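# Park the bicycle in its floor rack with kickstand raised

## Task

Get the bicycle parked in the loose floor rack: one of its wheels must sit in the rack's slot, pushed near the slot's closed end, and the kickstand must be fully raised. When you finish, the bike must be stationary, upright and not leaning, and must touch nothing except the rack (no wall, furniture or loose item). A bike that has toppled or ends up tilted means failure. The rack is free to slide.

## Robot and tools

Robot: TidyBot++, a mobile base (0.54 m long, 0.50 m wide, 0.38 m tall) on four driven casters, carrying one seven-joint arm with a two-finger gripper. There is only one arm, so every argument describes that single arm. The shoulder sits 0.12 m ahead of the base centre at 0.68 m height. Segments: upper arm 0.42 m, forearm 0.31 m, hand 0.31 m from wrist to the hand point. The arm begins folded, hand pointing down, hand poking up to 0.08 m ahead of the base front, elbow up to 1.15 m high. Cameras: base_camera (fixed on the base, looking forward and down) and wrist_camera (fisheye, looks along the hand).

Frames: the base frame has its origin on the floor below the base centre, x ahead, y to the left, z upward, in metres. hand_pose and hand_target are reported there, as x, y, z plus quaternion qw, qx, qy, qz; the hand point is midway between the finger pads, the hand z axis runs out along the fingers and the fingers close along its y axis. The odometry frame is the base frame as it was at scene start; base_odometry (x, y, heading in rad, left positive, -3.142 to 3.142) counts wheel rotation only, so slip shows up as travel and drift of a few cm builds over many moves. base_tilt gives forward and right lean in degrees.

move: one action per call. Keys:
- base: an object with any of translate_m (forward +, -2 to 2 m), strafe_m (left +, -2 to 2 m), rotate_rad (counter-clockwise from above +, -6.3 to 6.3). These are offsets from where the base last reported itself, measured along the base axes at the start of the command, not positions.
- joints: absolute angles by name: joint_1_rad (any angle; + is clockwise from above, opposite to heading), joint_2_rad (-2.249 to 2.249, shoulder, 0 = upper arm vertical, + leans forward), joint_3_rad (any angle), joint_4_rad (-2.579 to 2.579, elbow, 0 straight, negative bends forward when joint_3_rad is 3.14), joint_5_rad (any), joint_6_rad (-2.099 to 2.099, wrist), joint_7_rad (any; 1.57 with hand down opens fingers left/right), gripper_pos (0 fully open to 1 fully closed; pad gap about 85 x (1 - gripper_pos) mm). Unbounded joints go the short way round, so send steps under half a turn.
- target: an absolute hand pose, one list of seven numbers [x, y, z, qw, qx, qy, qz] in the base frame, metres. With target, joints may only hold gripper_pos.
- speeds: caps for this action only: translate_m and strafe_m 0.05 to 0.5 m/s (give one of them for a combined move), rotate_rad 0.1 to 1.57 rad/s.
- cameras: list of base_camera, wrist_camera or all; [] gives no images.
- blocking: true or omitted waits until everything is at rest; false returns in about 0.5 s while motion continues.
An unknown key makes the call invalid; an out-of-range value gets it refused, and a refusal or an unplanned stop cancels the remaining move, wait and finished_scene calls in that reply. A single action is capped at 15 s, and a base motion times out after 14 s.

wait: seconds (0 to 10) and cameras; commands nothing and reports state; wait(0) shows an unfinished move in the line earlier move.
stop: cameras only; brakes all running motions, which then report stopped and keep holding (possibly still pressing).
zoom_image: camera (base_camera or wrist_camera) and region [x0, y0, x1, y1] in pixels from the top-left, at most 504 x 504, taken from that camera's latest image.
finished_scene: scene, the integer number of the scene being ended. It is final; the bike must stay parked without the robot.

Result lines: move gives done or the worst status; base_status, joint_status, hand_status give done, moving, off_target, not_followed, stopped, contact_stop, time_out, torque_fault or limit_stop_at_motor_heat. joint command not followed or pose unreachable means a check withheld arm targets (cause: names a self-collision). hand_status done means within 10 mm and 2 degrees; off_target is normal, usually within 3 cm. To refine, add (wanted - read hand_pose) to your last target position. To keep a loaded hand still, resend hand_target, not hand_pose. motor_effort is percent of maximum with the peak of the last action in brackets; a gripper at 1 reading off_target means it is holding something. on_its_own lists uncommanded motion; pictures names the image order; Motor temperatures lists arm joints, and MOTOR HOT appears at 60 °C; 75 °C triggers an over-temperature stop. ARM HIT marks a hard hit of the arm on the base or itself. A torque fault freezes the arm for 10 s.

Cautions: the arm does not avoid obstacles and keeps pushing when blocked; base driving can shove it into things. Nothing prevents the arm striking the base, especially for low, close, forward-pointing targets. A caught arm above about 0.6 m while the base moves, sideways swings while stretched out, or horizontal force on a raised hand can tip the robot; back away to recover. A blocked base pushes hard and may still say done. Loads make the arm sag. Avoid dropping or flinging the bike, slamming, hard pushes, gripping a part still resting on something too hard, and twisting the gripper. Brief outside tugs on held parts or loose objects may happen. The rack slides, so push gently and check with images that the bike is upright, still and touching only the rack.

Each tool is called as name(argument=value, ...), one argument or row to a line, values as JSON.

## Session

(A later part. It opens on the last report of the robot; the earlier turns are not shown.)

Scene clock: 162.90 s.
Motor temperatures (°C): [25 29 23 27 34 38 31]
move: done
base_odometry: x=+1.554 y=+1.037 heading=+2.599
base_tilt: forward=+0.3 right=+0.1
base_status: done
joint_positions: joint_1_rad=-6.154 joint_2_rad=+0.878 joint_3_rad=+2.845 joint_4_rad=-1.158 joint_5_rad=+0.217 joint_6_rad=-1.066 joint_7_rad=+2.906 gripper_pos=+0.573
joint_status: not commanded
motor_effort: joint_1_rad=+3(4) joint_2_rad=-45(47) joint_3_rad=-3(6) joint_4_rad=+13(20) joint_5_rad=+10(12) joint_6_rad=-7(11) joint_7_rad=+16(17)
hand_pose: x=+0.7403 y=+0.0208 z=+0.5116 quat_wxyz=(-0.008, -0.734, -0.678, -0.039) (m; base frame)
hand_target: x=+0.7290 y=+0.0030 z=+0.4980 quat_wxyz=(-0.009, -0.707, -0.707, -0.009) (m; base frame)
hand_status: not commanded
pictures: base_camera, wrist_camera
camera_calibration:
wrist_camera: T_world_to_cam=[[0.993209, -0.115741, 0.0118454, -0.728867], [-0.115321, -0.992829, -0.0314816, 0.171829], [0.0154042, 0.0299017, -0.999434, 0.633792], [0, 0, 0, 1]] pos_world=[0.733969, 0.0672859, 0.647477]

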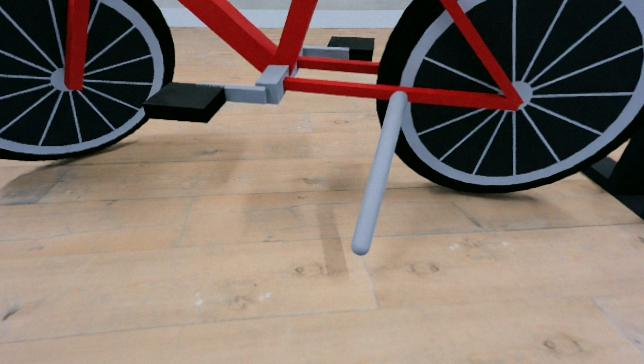

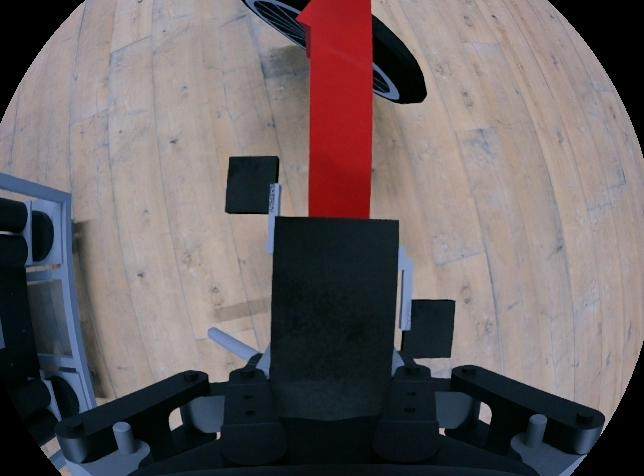

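move(
  target=[0.713, 0.003, 0.498, 0.0087, 0.669, 0.743, 0.0097],
)

Scene clock: 164.17 s.
Motor temperatures (°C): [25 29 23 27 34 38 31]
move: off_target
base_odometry: x=+1.554 y=+1.037 heading=+2.599
base_tilt: forward=+0.2 right=-0.1
base_status: not commanded
joint_positions: joint_1_rad=-6.150 joint_2_rad=+0.861 joint_3_rad=+2.838 joint_4_rad=-1.200 joint_5_rad=+0.217 joint_6_rad=-1.036 joint_7_rad=+2.910 gripper_pos=+0.573
joint_status: not commanded
motor_effort: joint_1_rad=+4(5) joint_2_rad=-43(46) joint_3_rad=-3(4) joint_4_rad=+11(14) joint_5_rad=+13(14) joint_6_rad=-9(10) joint_7_rad=+19(19)
hand_pose: x=+0.7339 y=+0.0246 z=+0.5109 quat_wxyz=(-0.008, -0.730, -0.682, -0.043) (m; base frame)
hand_target: x=+0.7130 y=+0.0030 z=+0.4980 quat_wxyz=(-0.009, -0.669, -0.743, -0.010) (m; base frame)
hand_status: off_target (0.033 m and 10.6 deg from the pose sent, 0.035 m and 11.1 deg at the start)
pictures: base_camera, wrist_camera
camera_calibration:
wrist_camera: T_world_to_cam=[[0.994424, -0.10388, 0.0181739, -0.726495], [-0.103155, -0.993973, -0.0370936, 0.168778], [0.0219177, 0.035012, -0.999147, 0.628096], [0, 0, 0, 1]] pos_world=[0.726088, 0.070302, 0.647023]

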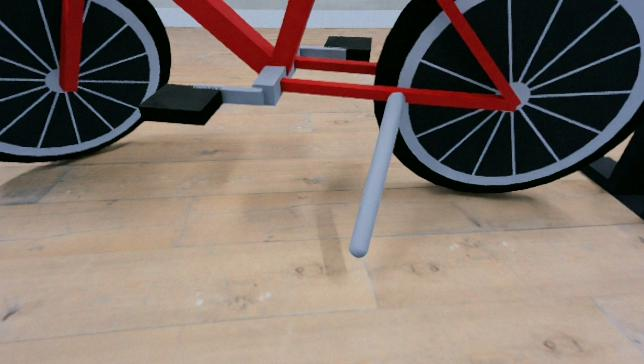

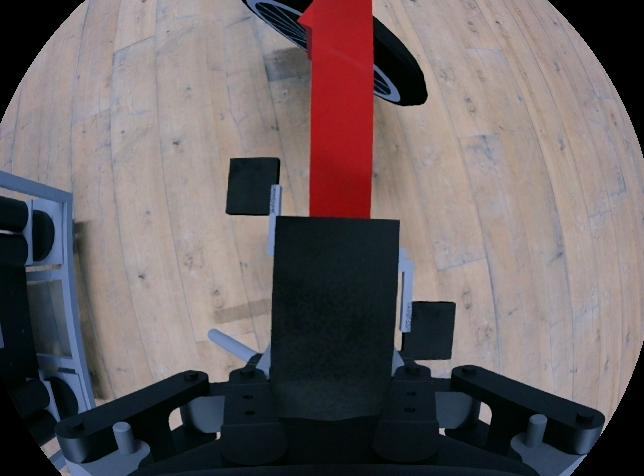

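move(
  base={"strafe_m": -0.06},
  speeds={"strafe_m": 0.08},
)

Scene clock: 165.60 s.
Motor temperatures (°C): [25 29 23 27 34 38 31]
move: done
base_odometry: x=+1.585 y=+1.088 heading=+2.599
base_tilt: forward=+0.2 right=-0.1
base_status: done
joint_positions: joint_1_rad=-6.135 joint_2_rad=+0.858 joint_3_rad=+2.829 joint_4_rad=-1.208 joint_5_rad=+0.213 joint_6_rad=-1.033 joint_7_rad=+2.913 gripper_pos=+0.573
joint_status: not commanded
motor_effort: joint_1_rad=+4(9) joint_2_rad=-42(44) joint_3_rad=-2(7) joint_4_rad=+12(13) joint_5_rad=+13(15) joint_6_rad=-6(10) joint_7_rad=+19(21)
hand_pose: x=+0.7316 y=+0.0219 z=+0.5112 quat_wxyz=(-0.004, -0.732, -0.680, -0.046) (m; base frame)
hand_target: x=+0.7130 y=+0.0030 z=+0.4980 quat_wxyz=(-0.009, -0.669, -0.743, -0.010) (m; base frame)
hand_status: not commanded
pictures: base_camera, wrist_camera
camera_calibration:
wrist_camera: T_world_to_cam=[[0.993885, -0.10935, 0.0153101, -0.722479], [-0.108546, -0.993024, -0.0460671, 0.174353], [0.0202407, 0.0441236, -0.998821, 0.629396], [0, 0, 0, 1]] pos_world=[0.724247, 0.0663628, 0.647747]

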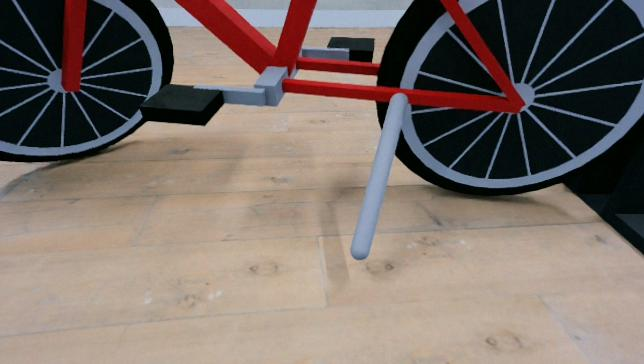

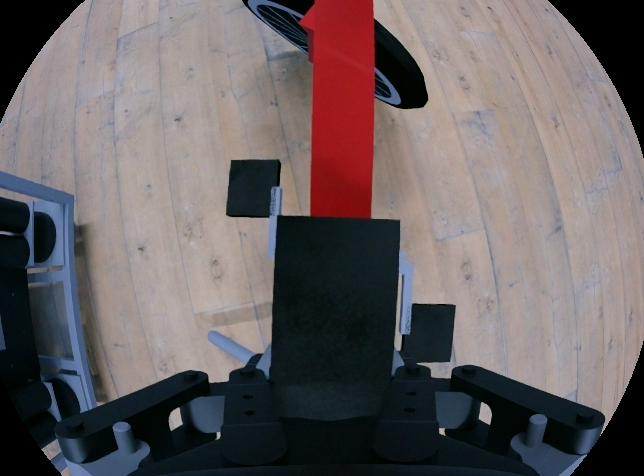

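zoom_image(
  camera="base_camera",
  region=[480, 100, 644, 260],
)

Scaled by 3.073.

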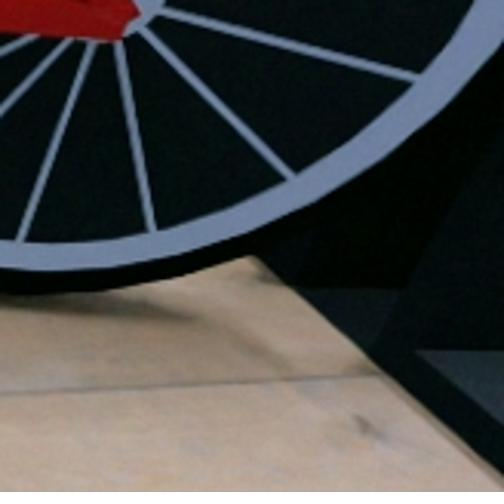

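move(
  base={"strafe_m": -0.08},
  speeds={"strafe_m": 0.08},
)

zoom_image(
  camera="base_camera",
  region=[460, 60, 644, 240],
)

Scene clock: 168.23 s.
Motor temperatures (°C): [25 29 23 27 34 38 31]
move: done
base_odometry: x=+1.626 y=+1.157 heading=+2.600
base_tilt: forward=+0.2 right=+0.0
base_status: done
joint_positions: joint_1_rad=-6.152 joint_2_rad=+0.856 joint_3_rad=+2.823 joint_4_rad=-1.214 joint_5_rad=+0.202 joint_6_rad=-1.033 joint_7_rad=+2.913 gripper_pos=+0.573
joint_status: not commanded
motor_effort: joint_1_rad=+5(8) joint_2_rad=-40(41) joint_3_rad=-1(4) joint_4_rad=+12(14) joint_5_rad=+15(17) joint_6_rad=-3(8) joint_7_rad=+19(21)
hand_pose: x=+0.7285 y=+0.0380 z=+0.5118 quat_wxyz=(+0.003, -0.726, -0.686, -0.049) (m; base frame)
hand_target: x=+0.7130 y=+0.0030 z=+0.4980 quat_wxyz=(-0.009, -0.669, -0.743, -0.010) (m; base frame)
hand_status: not commanded
pictures: base_camera, wrist_camera
camera_calibration:
wrist_camera: T_world_to_cam=[[0.995601, -0.093171, 0.00987258, -0.716744], [-0.0924338, -0.993971, -0.0589633, 0.184962], [0.0153067, 0.0577913, -0.998211, 0.632124], [0, 0, 0, 1]] pos_world=[0.721012, 0.0805363, 0.648976]

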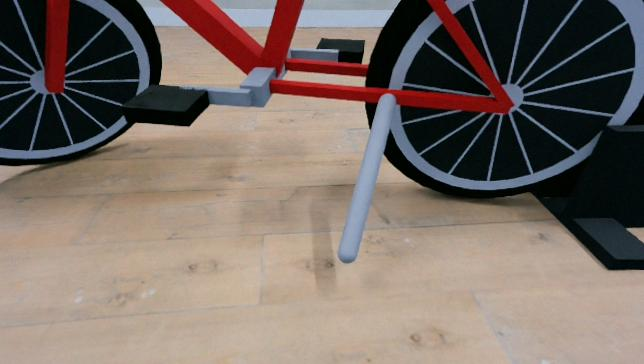

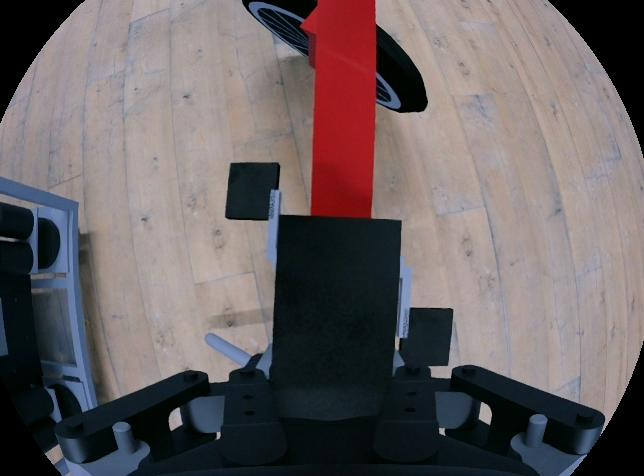

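Scaled by 2.739.

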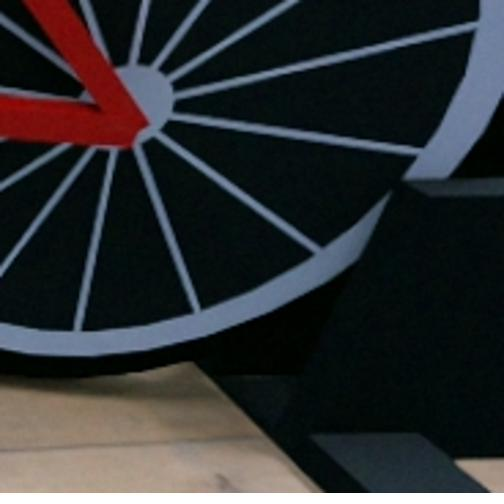

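move(
  base={"strafe_m": -0.10},
  speeds={"strafe_m": 0.08},
)

zoom_image(
  camera="base_camera",
  region=[400, 60, 644, 300],
)

Scene clock: 170.07 s.
Motor temperatures (°C): [25 29 23 27 34 38 31]
move: done
base_odometry: x=+1.677 y=+1.242 heading=+2.600
base_tilt: forward=+0.3 right=+0.0
base_status: done
joint_positions: joint_1_rad=-6.191 joint_2_rad=+0.853 joint_3_rad=+2.793 joint_4_rad=-1.226 joint_5_rad=+0.186 joint_6_rad=-1.033 joint_7_rad=+2.917 gripper_pos=+0.573
joint_status: not commanded
motor_effort: joint_1_rad=+12(15) joint_2_rad=-39(44) joint_3_rad=+4(7) joint_4_rad=+14(16) joint_5_rad=+17(20) joint_6_rad=+0(6) joint_7_rad=+16(21)
hand_pose: x=+0.7190 y=+0.0816 z=+0.5131 quat_wxyz=(+0.020, -0.706, -0.705, -0.057) (m; base frame)
hand_target: x=+0.7130 y=+0.0030 z=+0.4980 quat_wxyz=(-0.009, -0.669, -0.743, -0.010) (m; base frame)
hand_status: not commanded
pictures: base_camera, wrist_camera
camera_calibration:
wrist_camera: T_world_to_cam=[[0.999381, -0.0350955, -0.0024881, -0.704377], [-0.0351753, -0.995101, -0.0923892, 0.20352], [0.000766539, 0.0924195, -0.99572, 0.637325], [0, 0, 0, 1]] pos_world=[0.710611, 0.118901, 0.651648]

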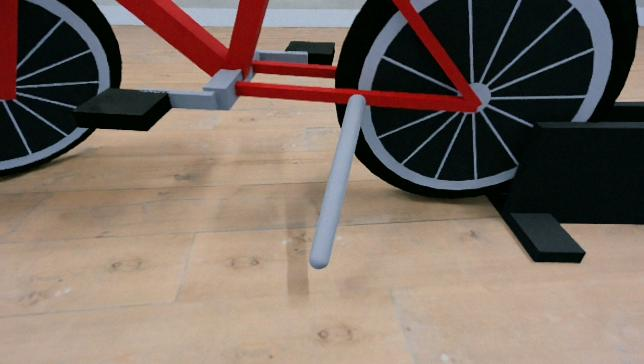

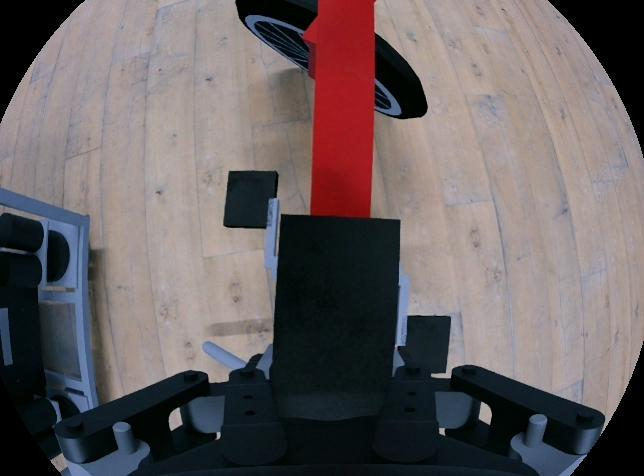

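Scaled by 2.066.

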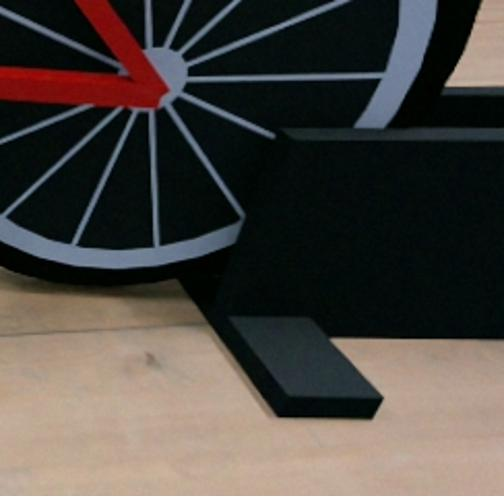

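move(
  target=[0.713, 0.003, 0.525, 0.0092, 0.7070, 0.7070, 0.0092],
  cameras=["base_camera"],
)

move(
  base={"strafe_m": -0.08},
  speeds={"strafe_m": 0.08},
)

Scene clock: 171.07 s.
Motor temperatures (°C): [25 29 23 27 34 38 31]
move: off_target
base_odometry: x=+1.677 y=+1.242 heading=+2.600
base_tilt: forward=+0.3 right=+0.0
base_status: not commanded
joint_positions: joint_1_rad=-6.196 joint_2_rad=+0.853 joint_3_rad=+2.801 joint_4_rad=-1.223 joint_5_rad=+0.181 joint_6_rad=-1.036 joint_7_rad=+2.913 gripper_pos=+0.573
joint_status: not commanded
motor_effort: joint_1_rad=+11(12) joint_2_rad=-48(48) joint_3_rad=+2(4) joint_4_rad=+17(17) joint_5_rad=+14(17) joint_6_rad=-2(4) joint_7_rad=+11(16)
hand_pose: x=+0.7193 y=+0.0817 z=+0.5136 quat_wxyz=(+0.020, -0.709, -0.703, -0.056) (m; base frame)
hand_target: x=+0.7130 y=+0.0030 z=+0.5250 quat_wxyz=(-0.009, -0.707, -0.707, -0.009) (m; base frame)
hand_status: off_target (0.080 m and 6.3 deg from the pose sent, 0.080 m and 6.4 deg at the start)
pictures: base_camera

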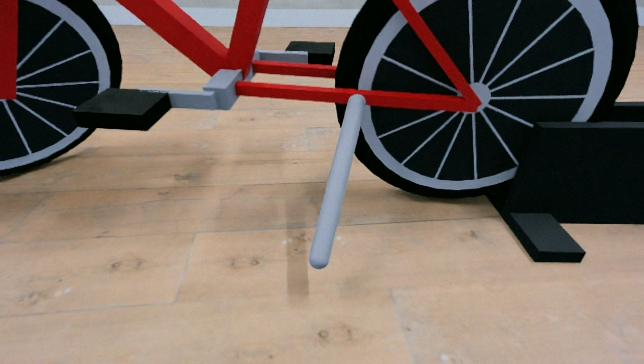

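Scene clock: 172.57 s.
Motor temperatures (°C): [25 29 23 27 34 38 31]
move: done
base_odometry: x=+1.718 y=+1.311 heading=+2.600
base_tilt: forward=+0.2 right=+0.0
base_status: done
joint_positions: joint_1_rad=-6.209 joint_2_rad=+0.853 joint_3_rad=+2.801 joint_4_rad=-1.222 joint_5_rad=+0.168 joint_6_rad=-1.038 joint_7_rad=+2.908 gripper_pos=+0.573
joint_status: not commanded
motor_effort: joint_1_rad=+11(17) joint_2_rad=-48(52) joint_3_rad=+2(6) joint_4_rad=+17(19) joint_5_rad=+12(17) joint_6_rad=-2(6) joint_7_rad=+11(15)
hand_pose: x=+0.7170 y=+0.0928 z=+0.5140 quat_wxyz=(+0.026, -0.708, -0.704, -0.058) (m; base frame)
hand_target: x=+0.7130 y=+0.0030 z=+0.5250 quat_wxyz=(-0.009, -0.707, -0.707, -0.009) (m; base frame)
hand_status: not commanded
pictures: base_camera, wrist_camera
camera_calibration:
wrist_camera: T_world_to_cam=[[0.999205, -0.0386965, -0.0095558, -0.697919], [-0.0394681, -0.994043, -0.10159, 0.222414], [-0.00556771, 0.101886, -0.99478, 0.640368], [0, 0, 0, 1]] pos_world=[0.709708, 0.128838, 0.652951]

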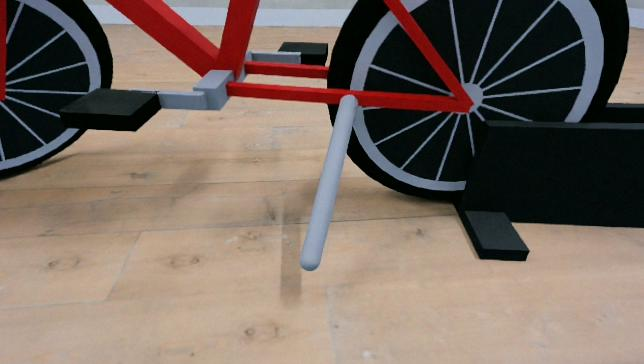

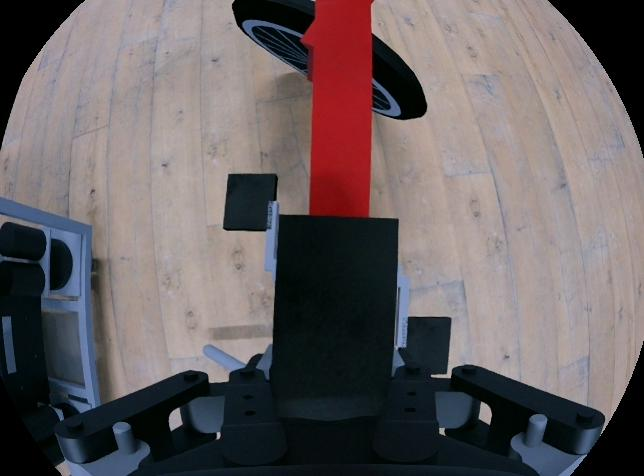

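move(
  base={"strafe_m": -0.14},
  speeds={"strafe_m": 0.1},
)

Scene clock: 174.77 s.
Motor temperatures (°C): [25 29 23 27 34 38 31]
move: done
base_odometry: x=+1.790 y=+1.431 heading=+2.601
base_tilt: forward=+0.2 right=+0.0
base_status: done
joint_positions: joint_1_rad=-6.221 joint_2_rad=+0.852 joint_3_rad=+2.801 joint_4_rad=-1.223 joint_5_rad=+0.160 joint_6_rad=-1.044 joint_7_rad=+2.906 gripper_pos=+0.573
joint_status: not commanded
motor_effort: joint_1_rad=+14(18) joint_2_rad=-48(52) joint_3_rad=+5(8) joint_4_rad=+17(20) joint_5_rad=+13(17) joint_6_rad=-1(5) joint_7_rad=+9(15)
hand_pose: x=+0.7134 y=+0.1013 z=+0.5144 quat_wxyz=(+0.030, -0.705, -0.706, -0.057) (m; base frame)
hand_target: x=+0.7130 y=+0.0030 z=+0.5250 quat_wxyz=(-0.009, -0.707, -0.707, -0.009) (m; base frame)
hand_status: not commanded
pictures: base_camera, wrist_camera
camera_calibration:
wrist_camera: T_world_to_cam=[[0.999337, -0.0318785, -0.0176127, -0.690579], [-0.0335755, -0.993758, -0.106385, 0.229029], [-0.0141114, 0.106906, -0.994169, 0.645217], [0, 0, 0, 1]] pos_world=[0.706916, 0.136607, 0.653657]

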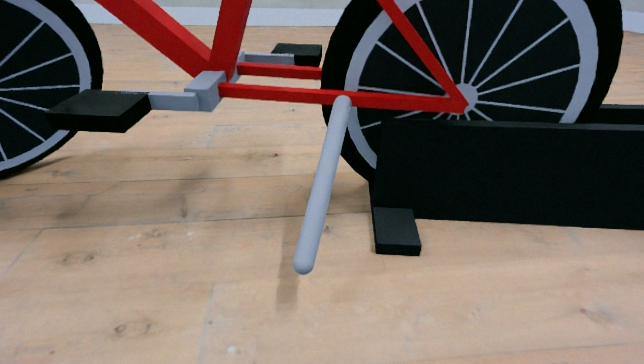

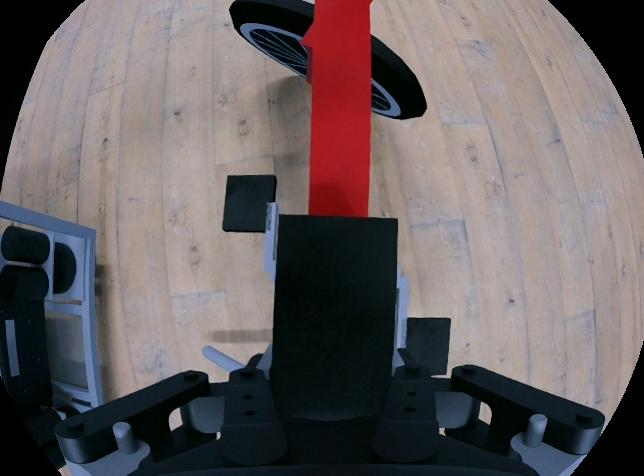

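move(
  base={"strafe_m": -0.07},
  speeds={"strafe_m": 0.08},
  cameras=["base_camera"],
)

zoom_image(
  camera="base_camera",
  region=[220, 60, 460, 290],
)

Scene clock: 176.83 s.
Motor temperatures (°C): [25 29 23 27 34 38 31]
move: done
base_odometry: x=+1.826 y=+1.491 heading=+2.601
base_tilt: forward=+0.2 right=+0.0
base_status: done
joint_positions: joint_1_rad=-6.222 joint_2_rad=+0.851 joint_3_rad=+2.801 joint_4_rad=-1.224 joint_5_rad=+0.155 joint_6_rad=-1.047 joint_7_rad=+2.906 gripper_pos=+0.573
joint_status: not commanded
motor_effort: joint_1_rad=+14(19) joint_2_rad=-48(51) joint_3_rad=+4(8) joint_4_rad=+17(21) joint_5_rad=+13(17) joint_6_rad=-1(6) joint_7_rad=+9(13)
hand_pose: x=+0.7119 y=+0.1032 z=+0.5146 quat_wxyz=(+0.033, -0.705, -0.706, -0.056) (m; base frame)
hand_target: x=+0.7130 y=+0.0030 z=+0.5250 quat_wxyz=(-0.009, -0.707, -0.707, -0.009) (m; base frame)
hand_status: not commanded
pictures: base_camera

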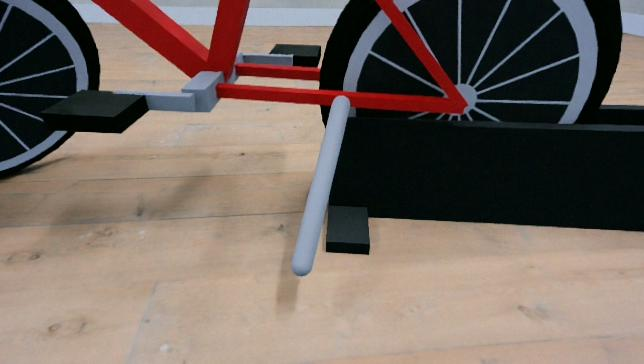

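Scaled by 2.100.

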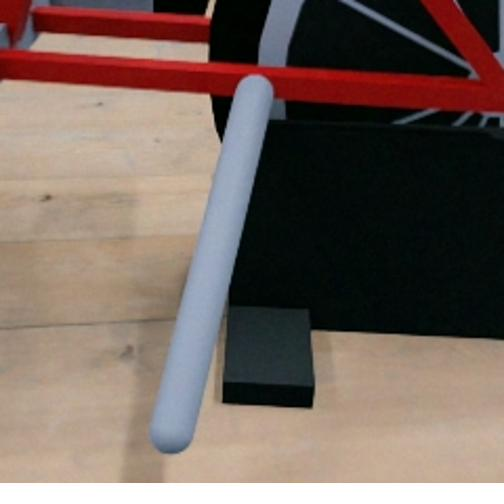

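move(
  base={"strafe_m": -0.05},
  speeds={"strafe_m": 0.08},
  cameras=["base_camera"],
)

zoom_image(
  camera="base_camera",
  region=[220, 60, 460, 290],
)

Scene clock: 178.07 s.
Motor temperatures (°C): [25 29 23 27 34 38 31]
move: done
base_odometry: x=+1.852 y=+1.534 heading=+2.602
base_tilt: forward=+0.2 right=+0.0
base_status: done
joint_positions: joint_1_rad=-6.221 joint_2_rad=+0.851 joint_3_rad=+2.802 joint_4_rad=-1.224 joint_5_rad=+0.151 joint_6_rad=-1.049 joint_7_rad=+2.907 gripper_pos=+0.573
joint_status: not commanded
motor_effort: joint_1_rad=+13(19) joint_2_rad=-50(51) joint_3_rad=+3(8) joint_4_rad=+18(21) joint_5_rad=+13(16) joint_6_rad=-2(6) joint_7_rad=+9(13)
hand_pose: x=+0.7110 y=+0.1032 z=+0.5148 quat_wxyz=(+0.035, -0.706, -0.705, -0.056) (m; base frame)
hand_target: x=+0.7130 y=+0.0030 z=+0.5250 quat_wxyz=(-0.009, -0.707, -0.707, -0.009) (m; base frame)
hand_status: not commanded
pictures: base_camera

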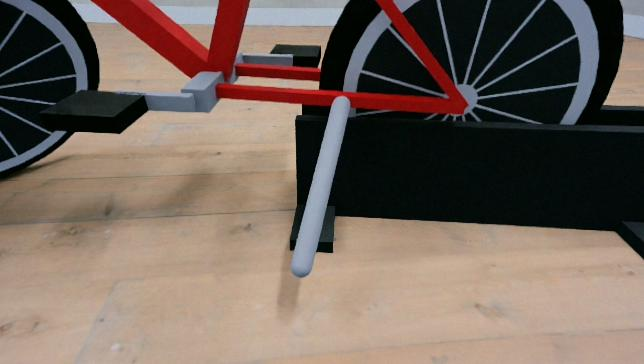

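Scaled by 2.100.

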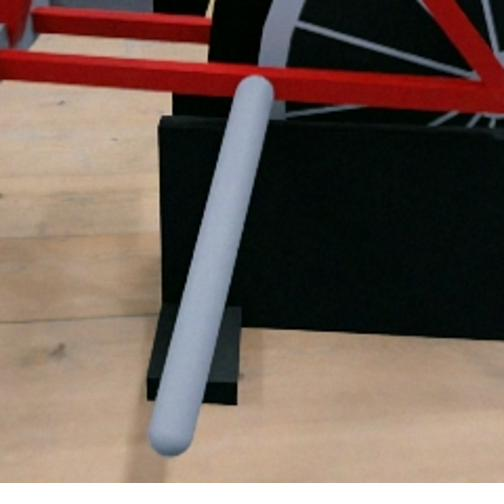

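move(
  base={"strafe_m": -0.045},
  speeds={"strafe_m": 0.06},
  cameras=["base_camera"],
)

zoom_image(
  camera="base_camera",
  region=[404, 60, 644, 290],
)

Scene clock: 179.43 s.
Motor temperatures (°C): [25 29 23 27 34 38 31]
move: done
base_odometry: x=+1.875 y=+1.572 heading=+2.602
base_tilt: forward=+0.3 right=+0.0
base_status: done
joint_positions: joint_1_rad=-6.220 joint_2_rad=+0.851 joint_3_rad=+2.802 joint_4_rad=-1.224 joint_5_rad=+0.150 joint_6_rad=-1.051 joint_7_rad=+2.908 gripper_pos=+0.573
joint_status: not commanded
motor_effort: joint_1_rad=+13(19) joint_2_rad=-49(51) joint_3_rad=+4(7) joint_4_rad=+18(20) joint_5_rad=+13(17) joint_6_rad=-2(5) joint_7_rad=+9(13)
hand_pose: x=+0.7104 y=+0.1025 z=+0.5148 quat_wxyz=(+0.036, -0.707, -0.705, -0.056) (m; base frame)
hand_target: x=+0.7130 y=+0.0030 z=+0.5250 quat_wxyz=(-0.009, -0.707, -0.707, -0.009) (m; base frame)
hand_status: not commanded
pictures: base_camera

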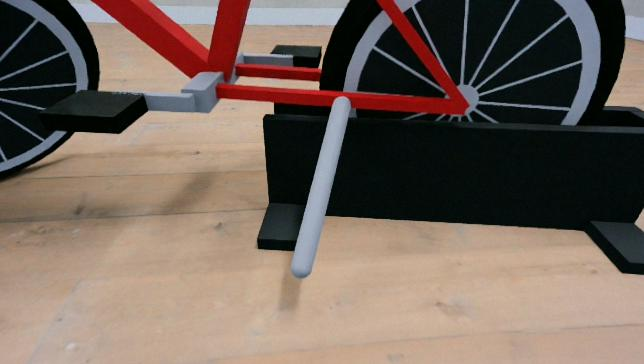

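Scaled by 2.100.

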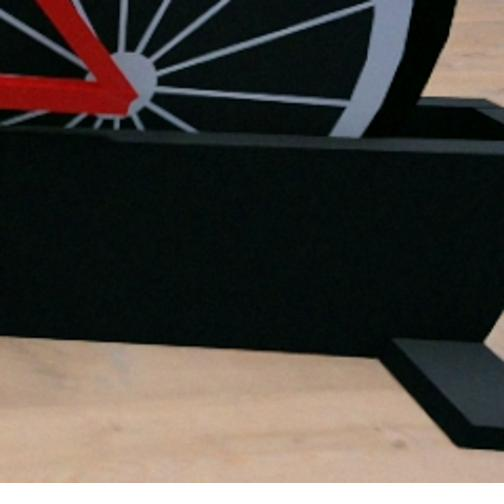

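move(
  base={"strafe_m": -0.035},
  speeds={"strafe_m": 0.05},
  cameras=["base_camera"],
)

move(
  base={"strafe_m": -0.03},
  speeds={"strafe_m": 0.05},
)

Scene clock: 180.67 s.
Motor temperatures (°C): [25 30 23 27 34 38 31]
move: done
base_odometry: x=+1.892 y=+1.602 heading=+2.603
base_tilt: forward=+0.2 right=+0.0
base_status: done
joint_positions: joint_1_rad=-6.219 joint_2_rad=+0.851 joint_3_rad=+2.802 joint_4_rad=-1.225 joint_5_rad=+0.150 joint_6_rad=-1.053 joint_7_rad=+2.908 gripper_pos=+0.573
joint_status: not commanded
motor_effort: joint_1_rad=+13(19) joint_2_rad=-48(50) joint_3_rad=+3(7) joint_4_rad=+18(20) joint_5_rad=+12(16) joint_6_rad=+0(3) joint_7_rad=+10(13)
hand_pose: x=+0.7100 y=+0.1019 z=+0.5147 quat_wxyz=(+0.036, -0.707, -0.704, -0.055) (m; base frame)
hand_target: x=+0.7130 y=+0.0030 z=+0.5250 quat_wxyz=(-0.009, -0.707, -0.707, -0.009) (m; base frame)
hand_status: not commanded
pictures: base_camera

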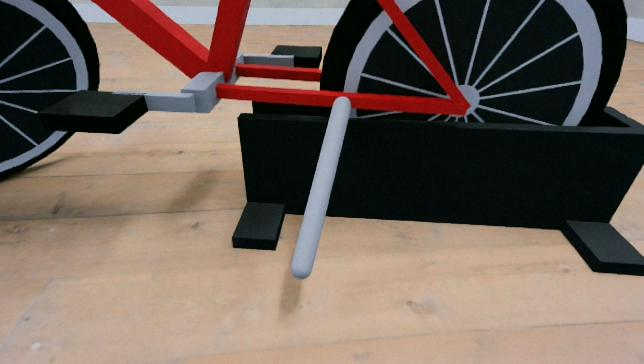

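Scene clock: 181.70 s.
Motor temperatures (°C): [25 30 23 27 34 38 31]
move: done
base_odometry: x=+1.908 y=+1.628 heading=+2.603
base_tilt: forward=+0.3 right=+0.0
base_status: done
joint_positions: joint_1_rad=-6.218 joint_2_rad=+0.851 joint_3_rad=+2.802 joint_4_rad=-1.224 joint_5_rad=+0.149 joint_6_rad=-1.054 joint_7_rad=+2.907 gripper_pos=+0.573
joint_status: not commanded
motor_effort: joint_1_rad=+13(20) joint_2_rad=-49(49) joint_3_rad=+3(8) joint_4_rad=+18(20) joint_5_rad=+13(16) joint_6_rad=-1(3) joint_7_rad=+11(13)
hand_pose: x=+0.7096 y=+0.1013 z=+0.5148 quat_wxyz=(+0.037, -0.708, -0.704, -0.055) (m; base frame)
hand_target: x=+0.7130 y=+0.0030 z=+0.5250 quat_wxyz=(-0.009, -0.707, -0.707, -0.009) (m; base frame)
hand_status: not commanded
pictures: base_camera, wrist_camera
camera_calibration:
wrist_camera: T_world_to_cam=[[0.998852, -0.037104, -0.0302834, -0.679429], [-0.040285, -0.992862, -0.11226, 0.236667], [-0.025902, 0.113351, -0.993217, 0.652747], [0, 0, 0, 1]] pos_world=[0.705091, 0.135779, 0.654313]

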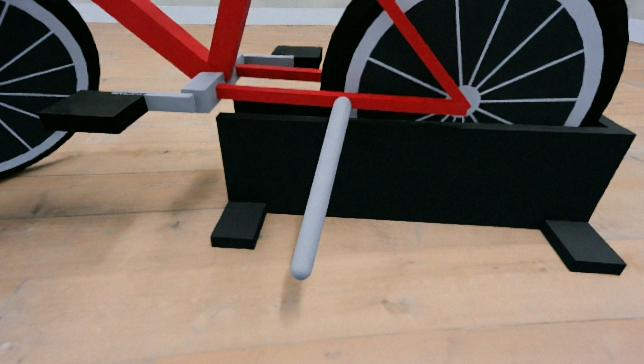

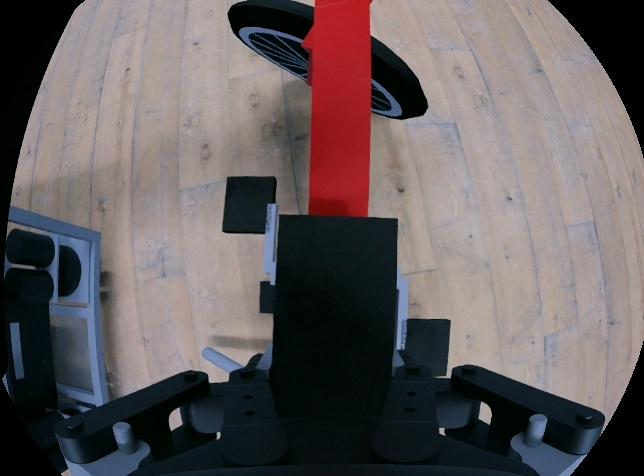

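zoom_image(
  camera="base_camera",
  region=[524, 60, 644, 180],
)

Scaled by 4.200.

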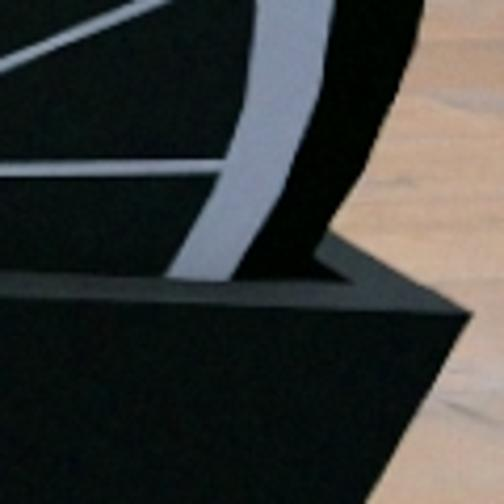

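move(
  base={"strafe_m": -0.025},
  speeds={"strafe_m": 0.05},
  cameras=["base_camera"],
)

move(
  target=[0.700, 0.095, 0.510, 0.0092, 0.7070, 0.7070, 0.0092],
)

zoom_image(
  camera="base_camera",
  region=[504, 60, 644, 180],
)

Scene clock: 183.77 s.
Motor temperatures (°C): [25 30 23 27 34 38 31]
move: done
base_odometry: x=+1.920 y=+1.649 heading=+2.604
base_tilt: forward=+0.3 right=+0.0
base_status: done
joint_positions: joint_1_rad=-6.240 joint_2_rad=+0.851 joint_3_rad=+2.801 joint_4_rad=-1.225 joint_5_rad=+0.136 joint_6_rad=-1.055 joint_7_rad=+2.907 gripper_pos=+0.573
joint_status: not commanded
motor_effort: joint_1_rad=+17(21) joint_2_rad=-49(53) joint_3_rad=+6(10) joint_4_rad=+18(20) joint_5_rad=+16(21) joint_6_rad=-3(6) joint_7_rad=+13(16)
hand_pose: x=+0.7060 y=+0.1181 z=+0.5150 quat_wxyz=(+0.043, -0.701, -0.709, -0.057) (m; base frame)
hand_target: x=+0.7130 y=+0.0030 z=+0.5250 quat_wxyz=(-0.009, -0.707, -0.707, -0.009) (m; base frame)
hand_status: not commanded
pictures: base_camera

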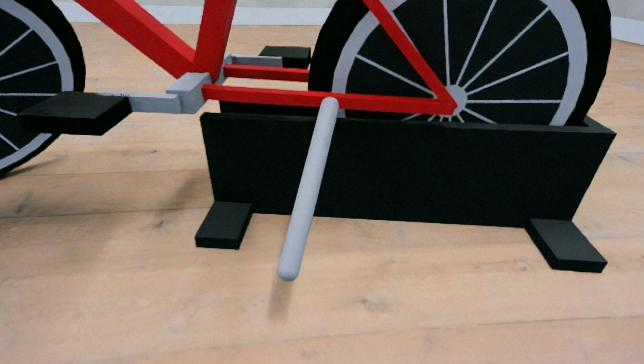

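Scene clock: 184.83 s.
Motor temperatures (°C): [25 30 23 27 34 38 31]
move: off_target
base_odometry: x=+1.920 y=+1.649 heading=+2.603
base_tilt: forward=+0.3 right=+0.0
base_status: not commanded
joint_positions: joint_1_rad=-6.283 joint_2_rad=+0.842 joint_3_rad=+2.822 joint_4_rad=-1.232 joint_5_rad=+0.177 joint_6_rad=-1.055 joint_7_rad=+2.849 gripper_pos=+0.573
joint_status: not commanded
motor_effort: joint_1_rad=+1(17) joint_2_rad=-42(49) joint_3_rad=-4(6) joint_4_rad=+14(18) joint_5_rad=+3(17) joint_6_rad=-3(4) joint_7_rad=+2(13)
hand_pose: x=+0.7036 y=+0.1216 z=+0.5144 quat_wxyz=(+0.023, -0.705, -0.708, -0.041) (m; base frame)
hand_target: x=+0.7000 y=+0.0950 z=+0.5100 quat_wxyz=(-0.009, -0.707, -0.707, -0.009) (m; base frame)
hand_status: off_target (0.027 m and 5.2 deg from the pose sent, 0.024 m and 8.1 deg at the start)
pictures: base_camera, wrist_camera
camera_calibration:
wrist_camera: T_world_to_cam=[[0.999168, -0.0297394, -0.0279142, -0.674961], [-0.0317118, -0.99682, -0.073101, 0.230807], [-0.0256514, 0.0739254, -0.996934, 0.656396], [0, 0, 0, 1]] pos_world=[0.698556, 0.161476, 0.652415]

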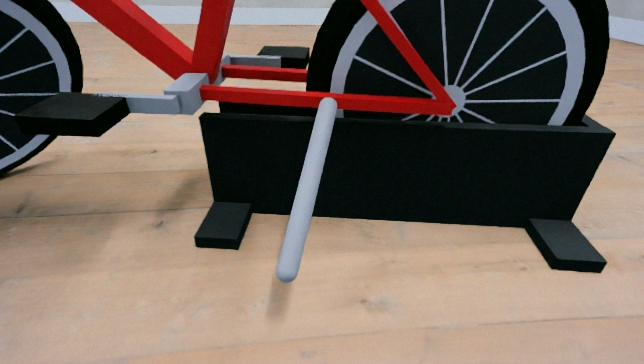

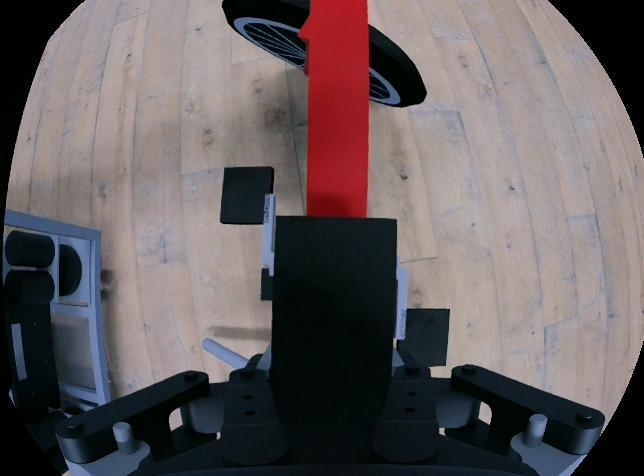

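Scaled by 3.600.

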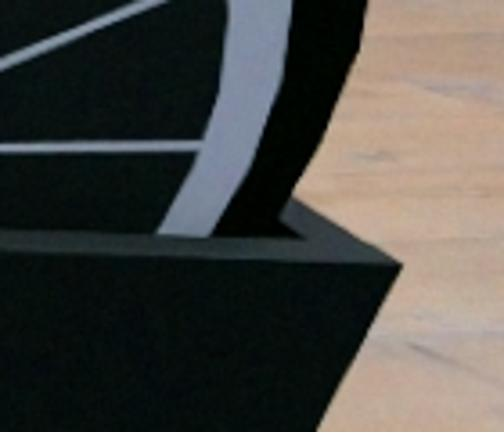

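move(
  target=[0.670, 0.097, 0.508, 0.0350, 0.7062, 0.7062, 0.0350],
  cameras=["base_camera"],
)

move(
  target=[0.640, 0.099, 0.505, 0.0616, 0.7044, 0.7044, 0.0617],
)

Scene clock: 186.23 s.
Motor temperatures (°C): [25 30 23 27 34 38 31]
move: off_target
base_odometry: x=+1.920 y=+1.649 heading=+2.603
base_tilt: forward=+0.2 right=+0.0
base_status: not commanded
joint_positions: joint_1_rad=-6.287 joint_2_rad=+0.748 joint_3_rad=+2.822 joint_4_rad=-1.439 joint_5_rad=+0.219 joint_6_rad=-0.890 joint_7_rad=+2.776 gripper_pos=+0.573
joint_status: not commanded
motor_effort: joint_1_rad=+4(5) joint_2_rad=-39(42) joint_3_rad=+0(3) joint_4_rad=+11(14) joint_5_rad=+5(6) joint_6_rad=-8(8) joint_7_rad=+1(2)
hand_pose: x=+0.6738 y=+0.1216 z=+0.5127 quat_wxyz=(-0.007, -0.707, -0.705, -0.055) (m; base frame)
hand_target: x=+0.6700 y=+0.0970 z=+0.5080 quat_wxyz=(-0.035, -0.706, -0.706, -0.035) (m; base frame)
hand_status: off_target (0.025 m and 3.9 deg from the pose sent, 0.042 m and 6.7 deg at the start)
pictures: base_camera

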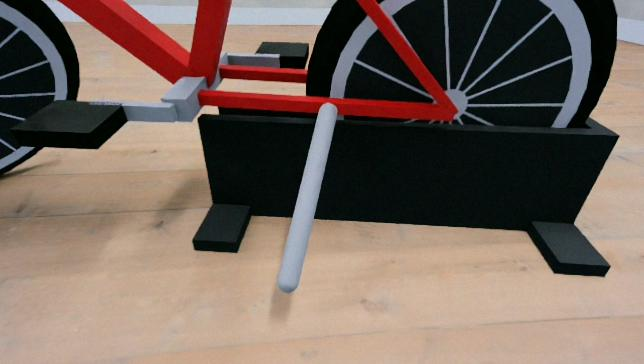

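Scene clock: 187.43 s.
Motor temperatures (°C): [25 30 23 27 34 38 31]
move: off_target
base_odometry: x=+1.920 y=+1.649 heading=+2.603
base_tilt: forward=+0.3 right=+0.0
base_status: not commanded
joint_positions: joint_1_rad=-6.296 joint_2_rad=+0.657 joint_3_rad=+2.811 joint_4_rad=-1.636 joint_5_rad=+0.289 joint_6_rad=-0.727 joint_7_rad=+2.668 gripper_pos=+0.573
joint_status: not commanded
motor_effort: joint_1_rad=+6(7) joint_2_rad=-34(39) joint_3_rad=+2(2) joint_4_rad=+8(11) joint_5_rad=+5(6) joint_6_rad=-5(7) joint_7_rad=+2(2)
hand_pose: x=+0.6425 y=+0.1248 z=+0.5129 quat_wxyz=(-0.037, -0.708, -0.701, -0.074) (m; base frame)
hand_target: x=+0.6400 y=+0.0990 z=+0.5050 quat_wxyz=(-0.062, -0.704, -0.704, -0.062) (m; base frame)
hand_status: off_target (0.027 m and 3.2 deg from the pose sent, 0.041 m and 6.3 deg at the start)
pictures: base_camera, wrist_camera
camera_calibration:
wrist_camera: T_world_to_cam=[[0.993448, -0.0474433, 0.103971, -0.67565], [-0.043352, -0.998207, -0.041264, 0.223298], [0.105742, 0.0364863, -0.993724, 0.571771], [0, 0, 0, 1]] pos_world=[0.620443, 0.169981, 0.647644]

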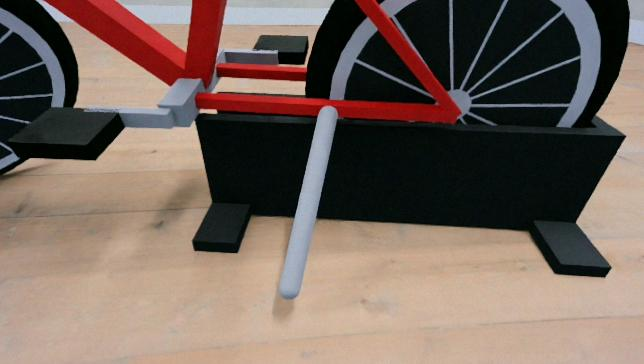

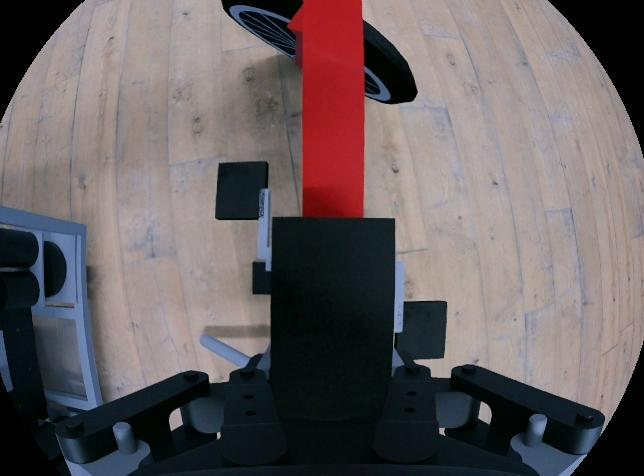

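move(
  target=[0.622, 0.100, 0.500, 0.070, 0.7036, 0.7036, 0.070],
  cameras=["base_camera"],
)

zoom_image(
  camera="base_camera",
  region=[180, 80, 420, 310],
)

Scene clock: 188.43 s.
Motor temperatures (°C): [25 30 23 27 34 38 31]
move: off_target
base_odometry: x=+1.920 y=+1.649 heading=+2.603
base_tilt: forward=+0.3 right=+0.0
base_status: not commanded
joint_positions: joint_1_rad=-6.306 joint_2_rad=+0.614 joint_3_rad=+2.807 joint_4_rad=-1.730 joint_5_rad=+0.329 joint_6_rad=-0.651 joint_7_rad=+2.607 gripper_pos=+0.573
joint_status: not commanded
motor_effort: joint_1_rad=+7(7) joint_2_rad=-30(34) joint_3_rad=+3(4) joint_4_rad=+8(9) joint_5_rad=+6(7) joint_6_rad=-4(5) joint_7_rad=+2(2)
hand_pose: x=+0.6250 y=+0.1275 z=+0.5129 quat_wxyz=(-0.050, -0.707, -0.701, -0.084) (m; base frame)
hand_target: x=+0.6220 y=+0.1000 z=+0.5000 quat_wxyz=(-0.070, -0.704, -0.704, -0.070) (m; base frame)
hand_status: off_target (0.031 m and 2.8 deg from the pose sent, 0.035 m and 3.9 deg at the start)
pictures: base_camera

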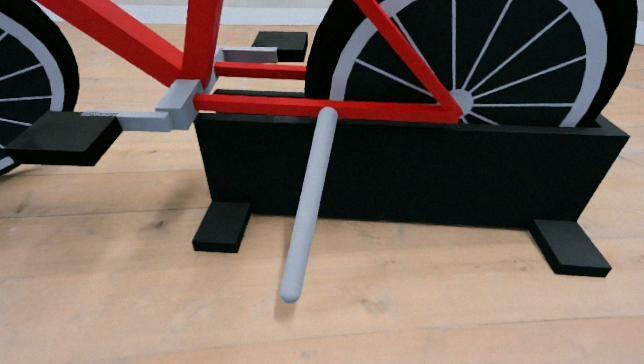

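Scaled by 2.100.

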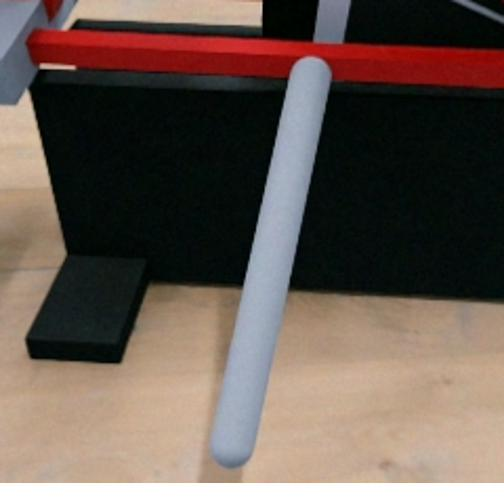

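move(
  joints={"gripper_pos": 0.3},
)

Scene clock: 189.33 s.
Motor temperatures (°C): [25 30 23 27 34 38 31]
move: done
base_odometry: x=+1.920 y=+1.649 heading=+2.603
base_tilt: forward=+0.3 right=+0.0
base_status: not commanded
joint_positions: joint_1_rad=-6.294 joint_2_rad=+0.614 joint_3_rad=+2.810 joint_4_rad=-1.740 joint_5_rad=+0.375 joint_6_rad=-0.642 joint_7_rad=+2.607 gripper_pos=+0.300
joint_status: all done
motor_effort: joint_1_rad=+1(7) joint_2_rad=-32(33) joint_3_rad=-3(4) joint_4_rad=+9(12) joint_5_rad=+1(6) joint_6_rad=-4(4) joint_7_rad=+1(2)
hand_pose: x=+0.6283 y=+0.1133 z=+0.5111 quat_wxyz=(-0.064, -0.698, -0.709, -0.079) (m; base frame)
hand_target: x=+0.6220 y=+0.1000 z=+0.5000 quat_wxyz=(-0.070, -0.704, -0.704, -0.070) (m; base frame)
hand_status: not commanded
pictures: base_camera, wrist_camera
camera_calibration:
wrist_camera: T_world_to_cam=[[0.988292, -0.0234173, 0.150765, -0.685357], [-0.0224224, -0.999714, -0.0082959, 0.181285], [0.150917, 0.00481826, -0.988535, 0.544403], [0, 0, 0, 1]] pos_world=[0.599238, 0.162561, 0.642993]

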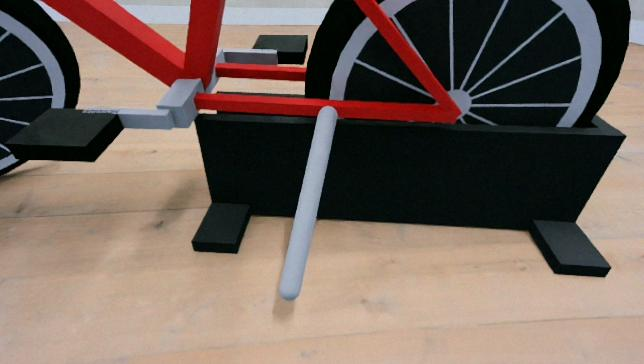

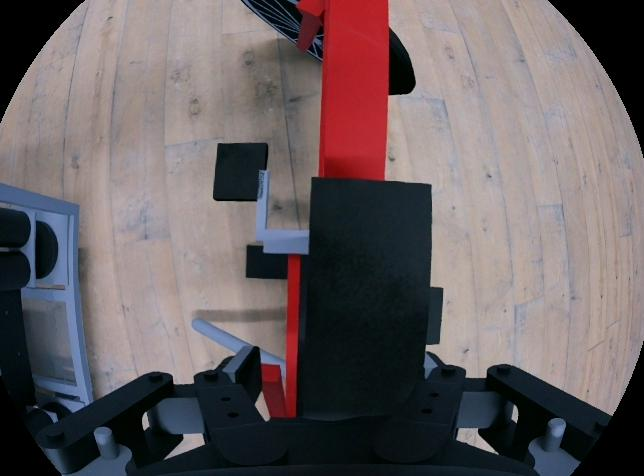

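move(
  joints={"gripper_pos": 0.0},
  cameras=[],
)

move(
  target=[0.620, 0.095, 0.65, 0.0616, 0.7044, 0.7044, 0.0617],
)

Scene clock: 190.13 s.
Motor temperatures (°C): [25 30 23 27 34 38 31]
move: done
base_odometry: x=+1.920 y=+1.649 heading=+2.603
base_tilt: forward=+0.3 right=+0.0
base_status: not commanded
joint_positions: joint_1_rad=-6.292 joint_2_rad=+0.614 joint_3_rad=+2.810 joint_4_rad=-1.745 joint_5_rad=+0.377 joint_6_rad=-0.642 joint_7_rad=+2.607 gripper_pos=+0.000
joint_status: all done
motor_effort: joint_1_rad=+0(1) joint_2_rad=-33(34) joint_3_rad=-5(6) joint_4_rad=+9(10) joint_5_rad=+1(1) joint_6_rad=-3(3) joint_7_rad=+1(1)
hand_pose: x=+0.6264 y=+0.1111 z=+0.5098 quat_wxyz=(-0.064, -0.699, -0.708, -0.076) (m; base frame)
hand_target: x=+0.6220 y=+0.1000 z=+0.5000 quat_wxyz=(-0.070, -0.704, -0.704, -0.070) (m; base frame)
hand_status: not commanded
pictures: none
No camera images: "cameras" was empty.

Scene clock: 191.73 s.
Motor temperatures (°C): [25 30 23 27 34 38 31]
move: off_target
base_odometry: x=+1.920 y=+1.649 heading=+2.603
base_tilt: forward=+0.2 right=+0.0
base_status: not commanded
joint_positions: joint_1_rad=-6.292 joint_2_rad=+0.413 joint_3_rad=+2.812 joint_4_rad=-1.539 joint_5_rad=+0.245 joint_6_rad=-0.974 joint_7_rad=+2.743 gripper_pos=+0.000
joint_status: not commanded
motor_effort: joint_1_rad=+1(1) joint_2_rad=-30(36) joint_3_rad=-2(6) joint_4_rad=+17(18) joint_5_rad=+0(2) joint_6_rad=+2(3) joint_7_rad=+1(1)
hand_pose: x=+0.6381 y=+0.1066 z=+0.6571 quat_wxyz=(-0.090, -0.697, -0.705, -0.090) (m; base frame)
hand_target: x=+0.6200 y=+0.0950 z=+0.6500 quat_wxyz=(-0.062, -0.704, -0.704, -0.062) (m; base frame)
hand_status: off_target (0.023 m and 4.7 deg from the pose sent, 0.141 m and 1.9 deg at the start)
pictures: base_camera, wrist_camera
camera_calibration:
wrist_camera: T_world_to_cam=[[0.978845, -0.0253277, 0.203031, -0.745271], [-0.0277666, -0.999572, 0.00917258, 0.167964], [0.202712, -0.014616, -0.979129, 0.65019], [0, 0, 0, 1]] pos_world=[0.602367, 0.158519, 0.786392]

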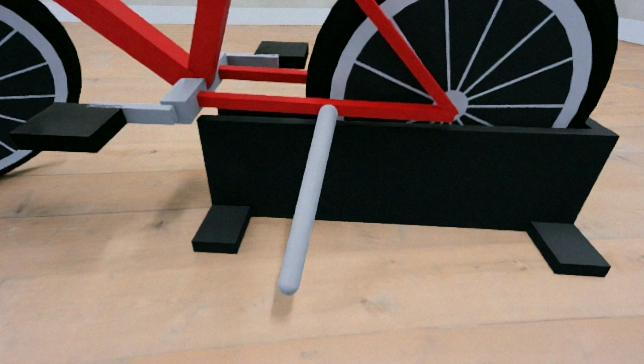

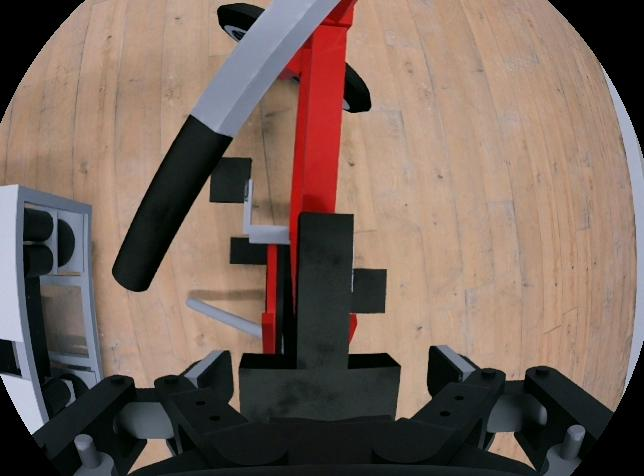

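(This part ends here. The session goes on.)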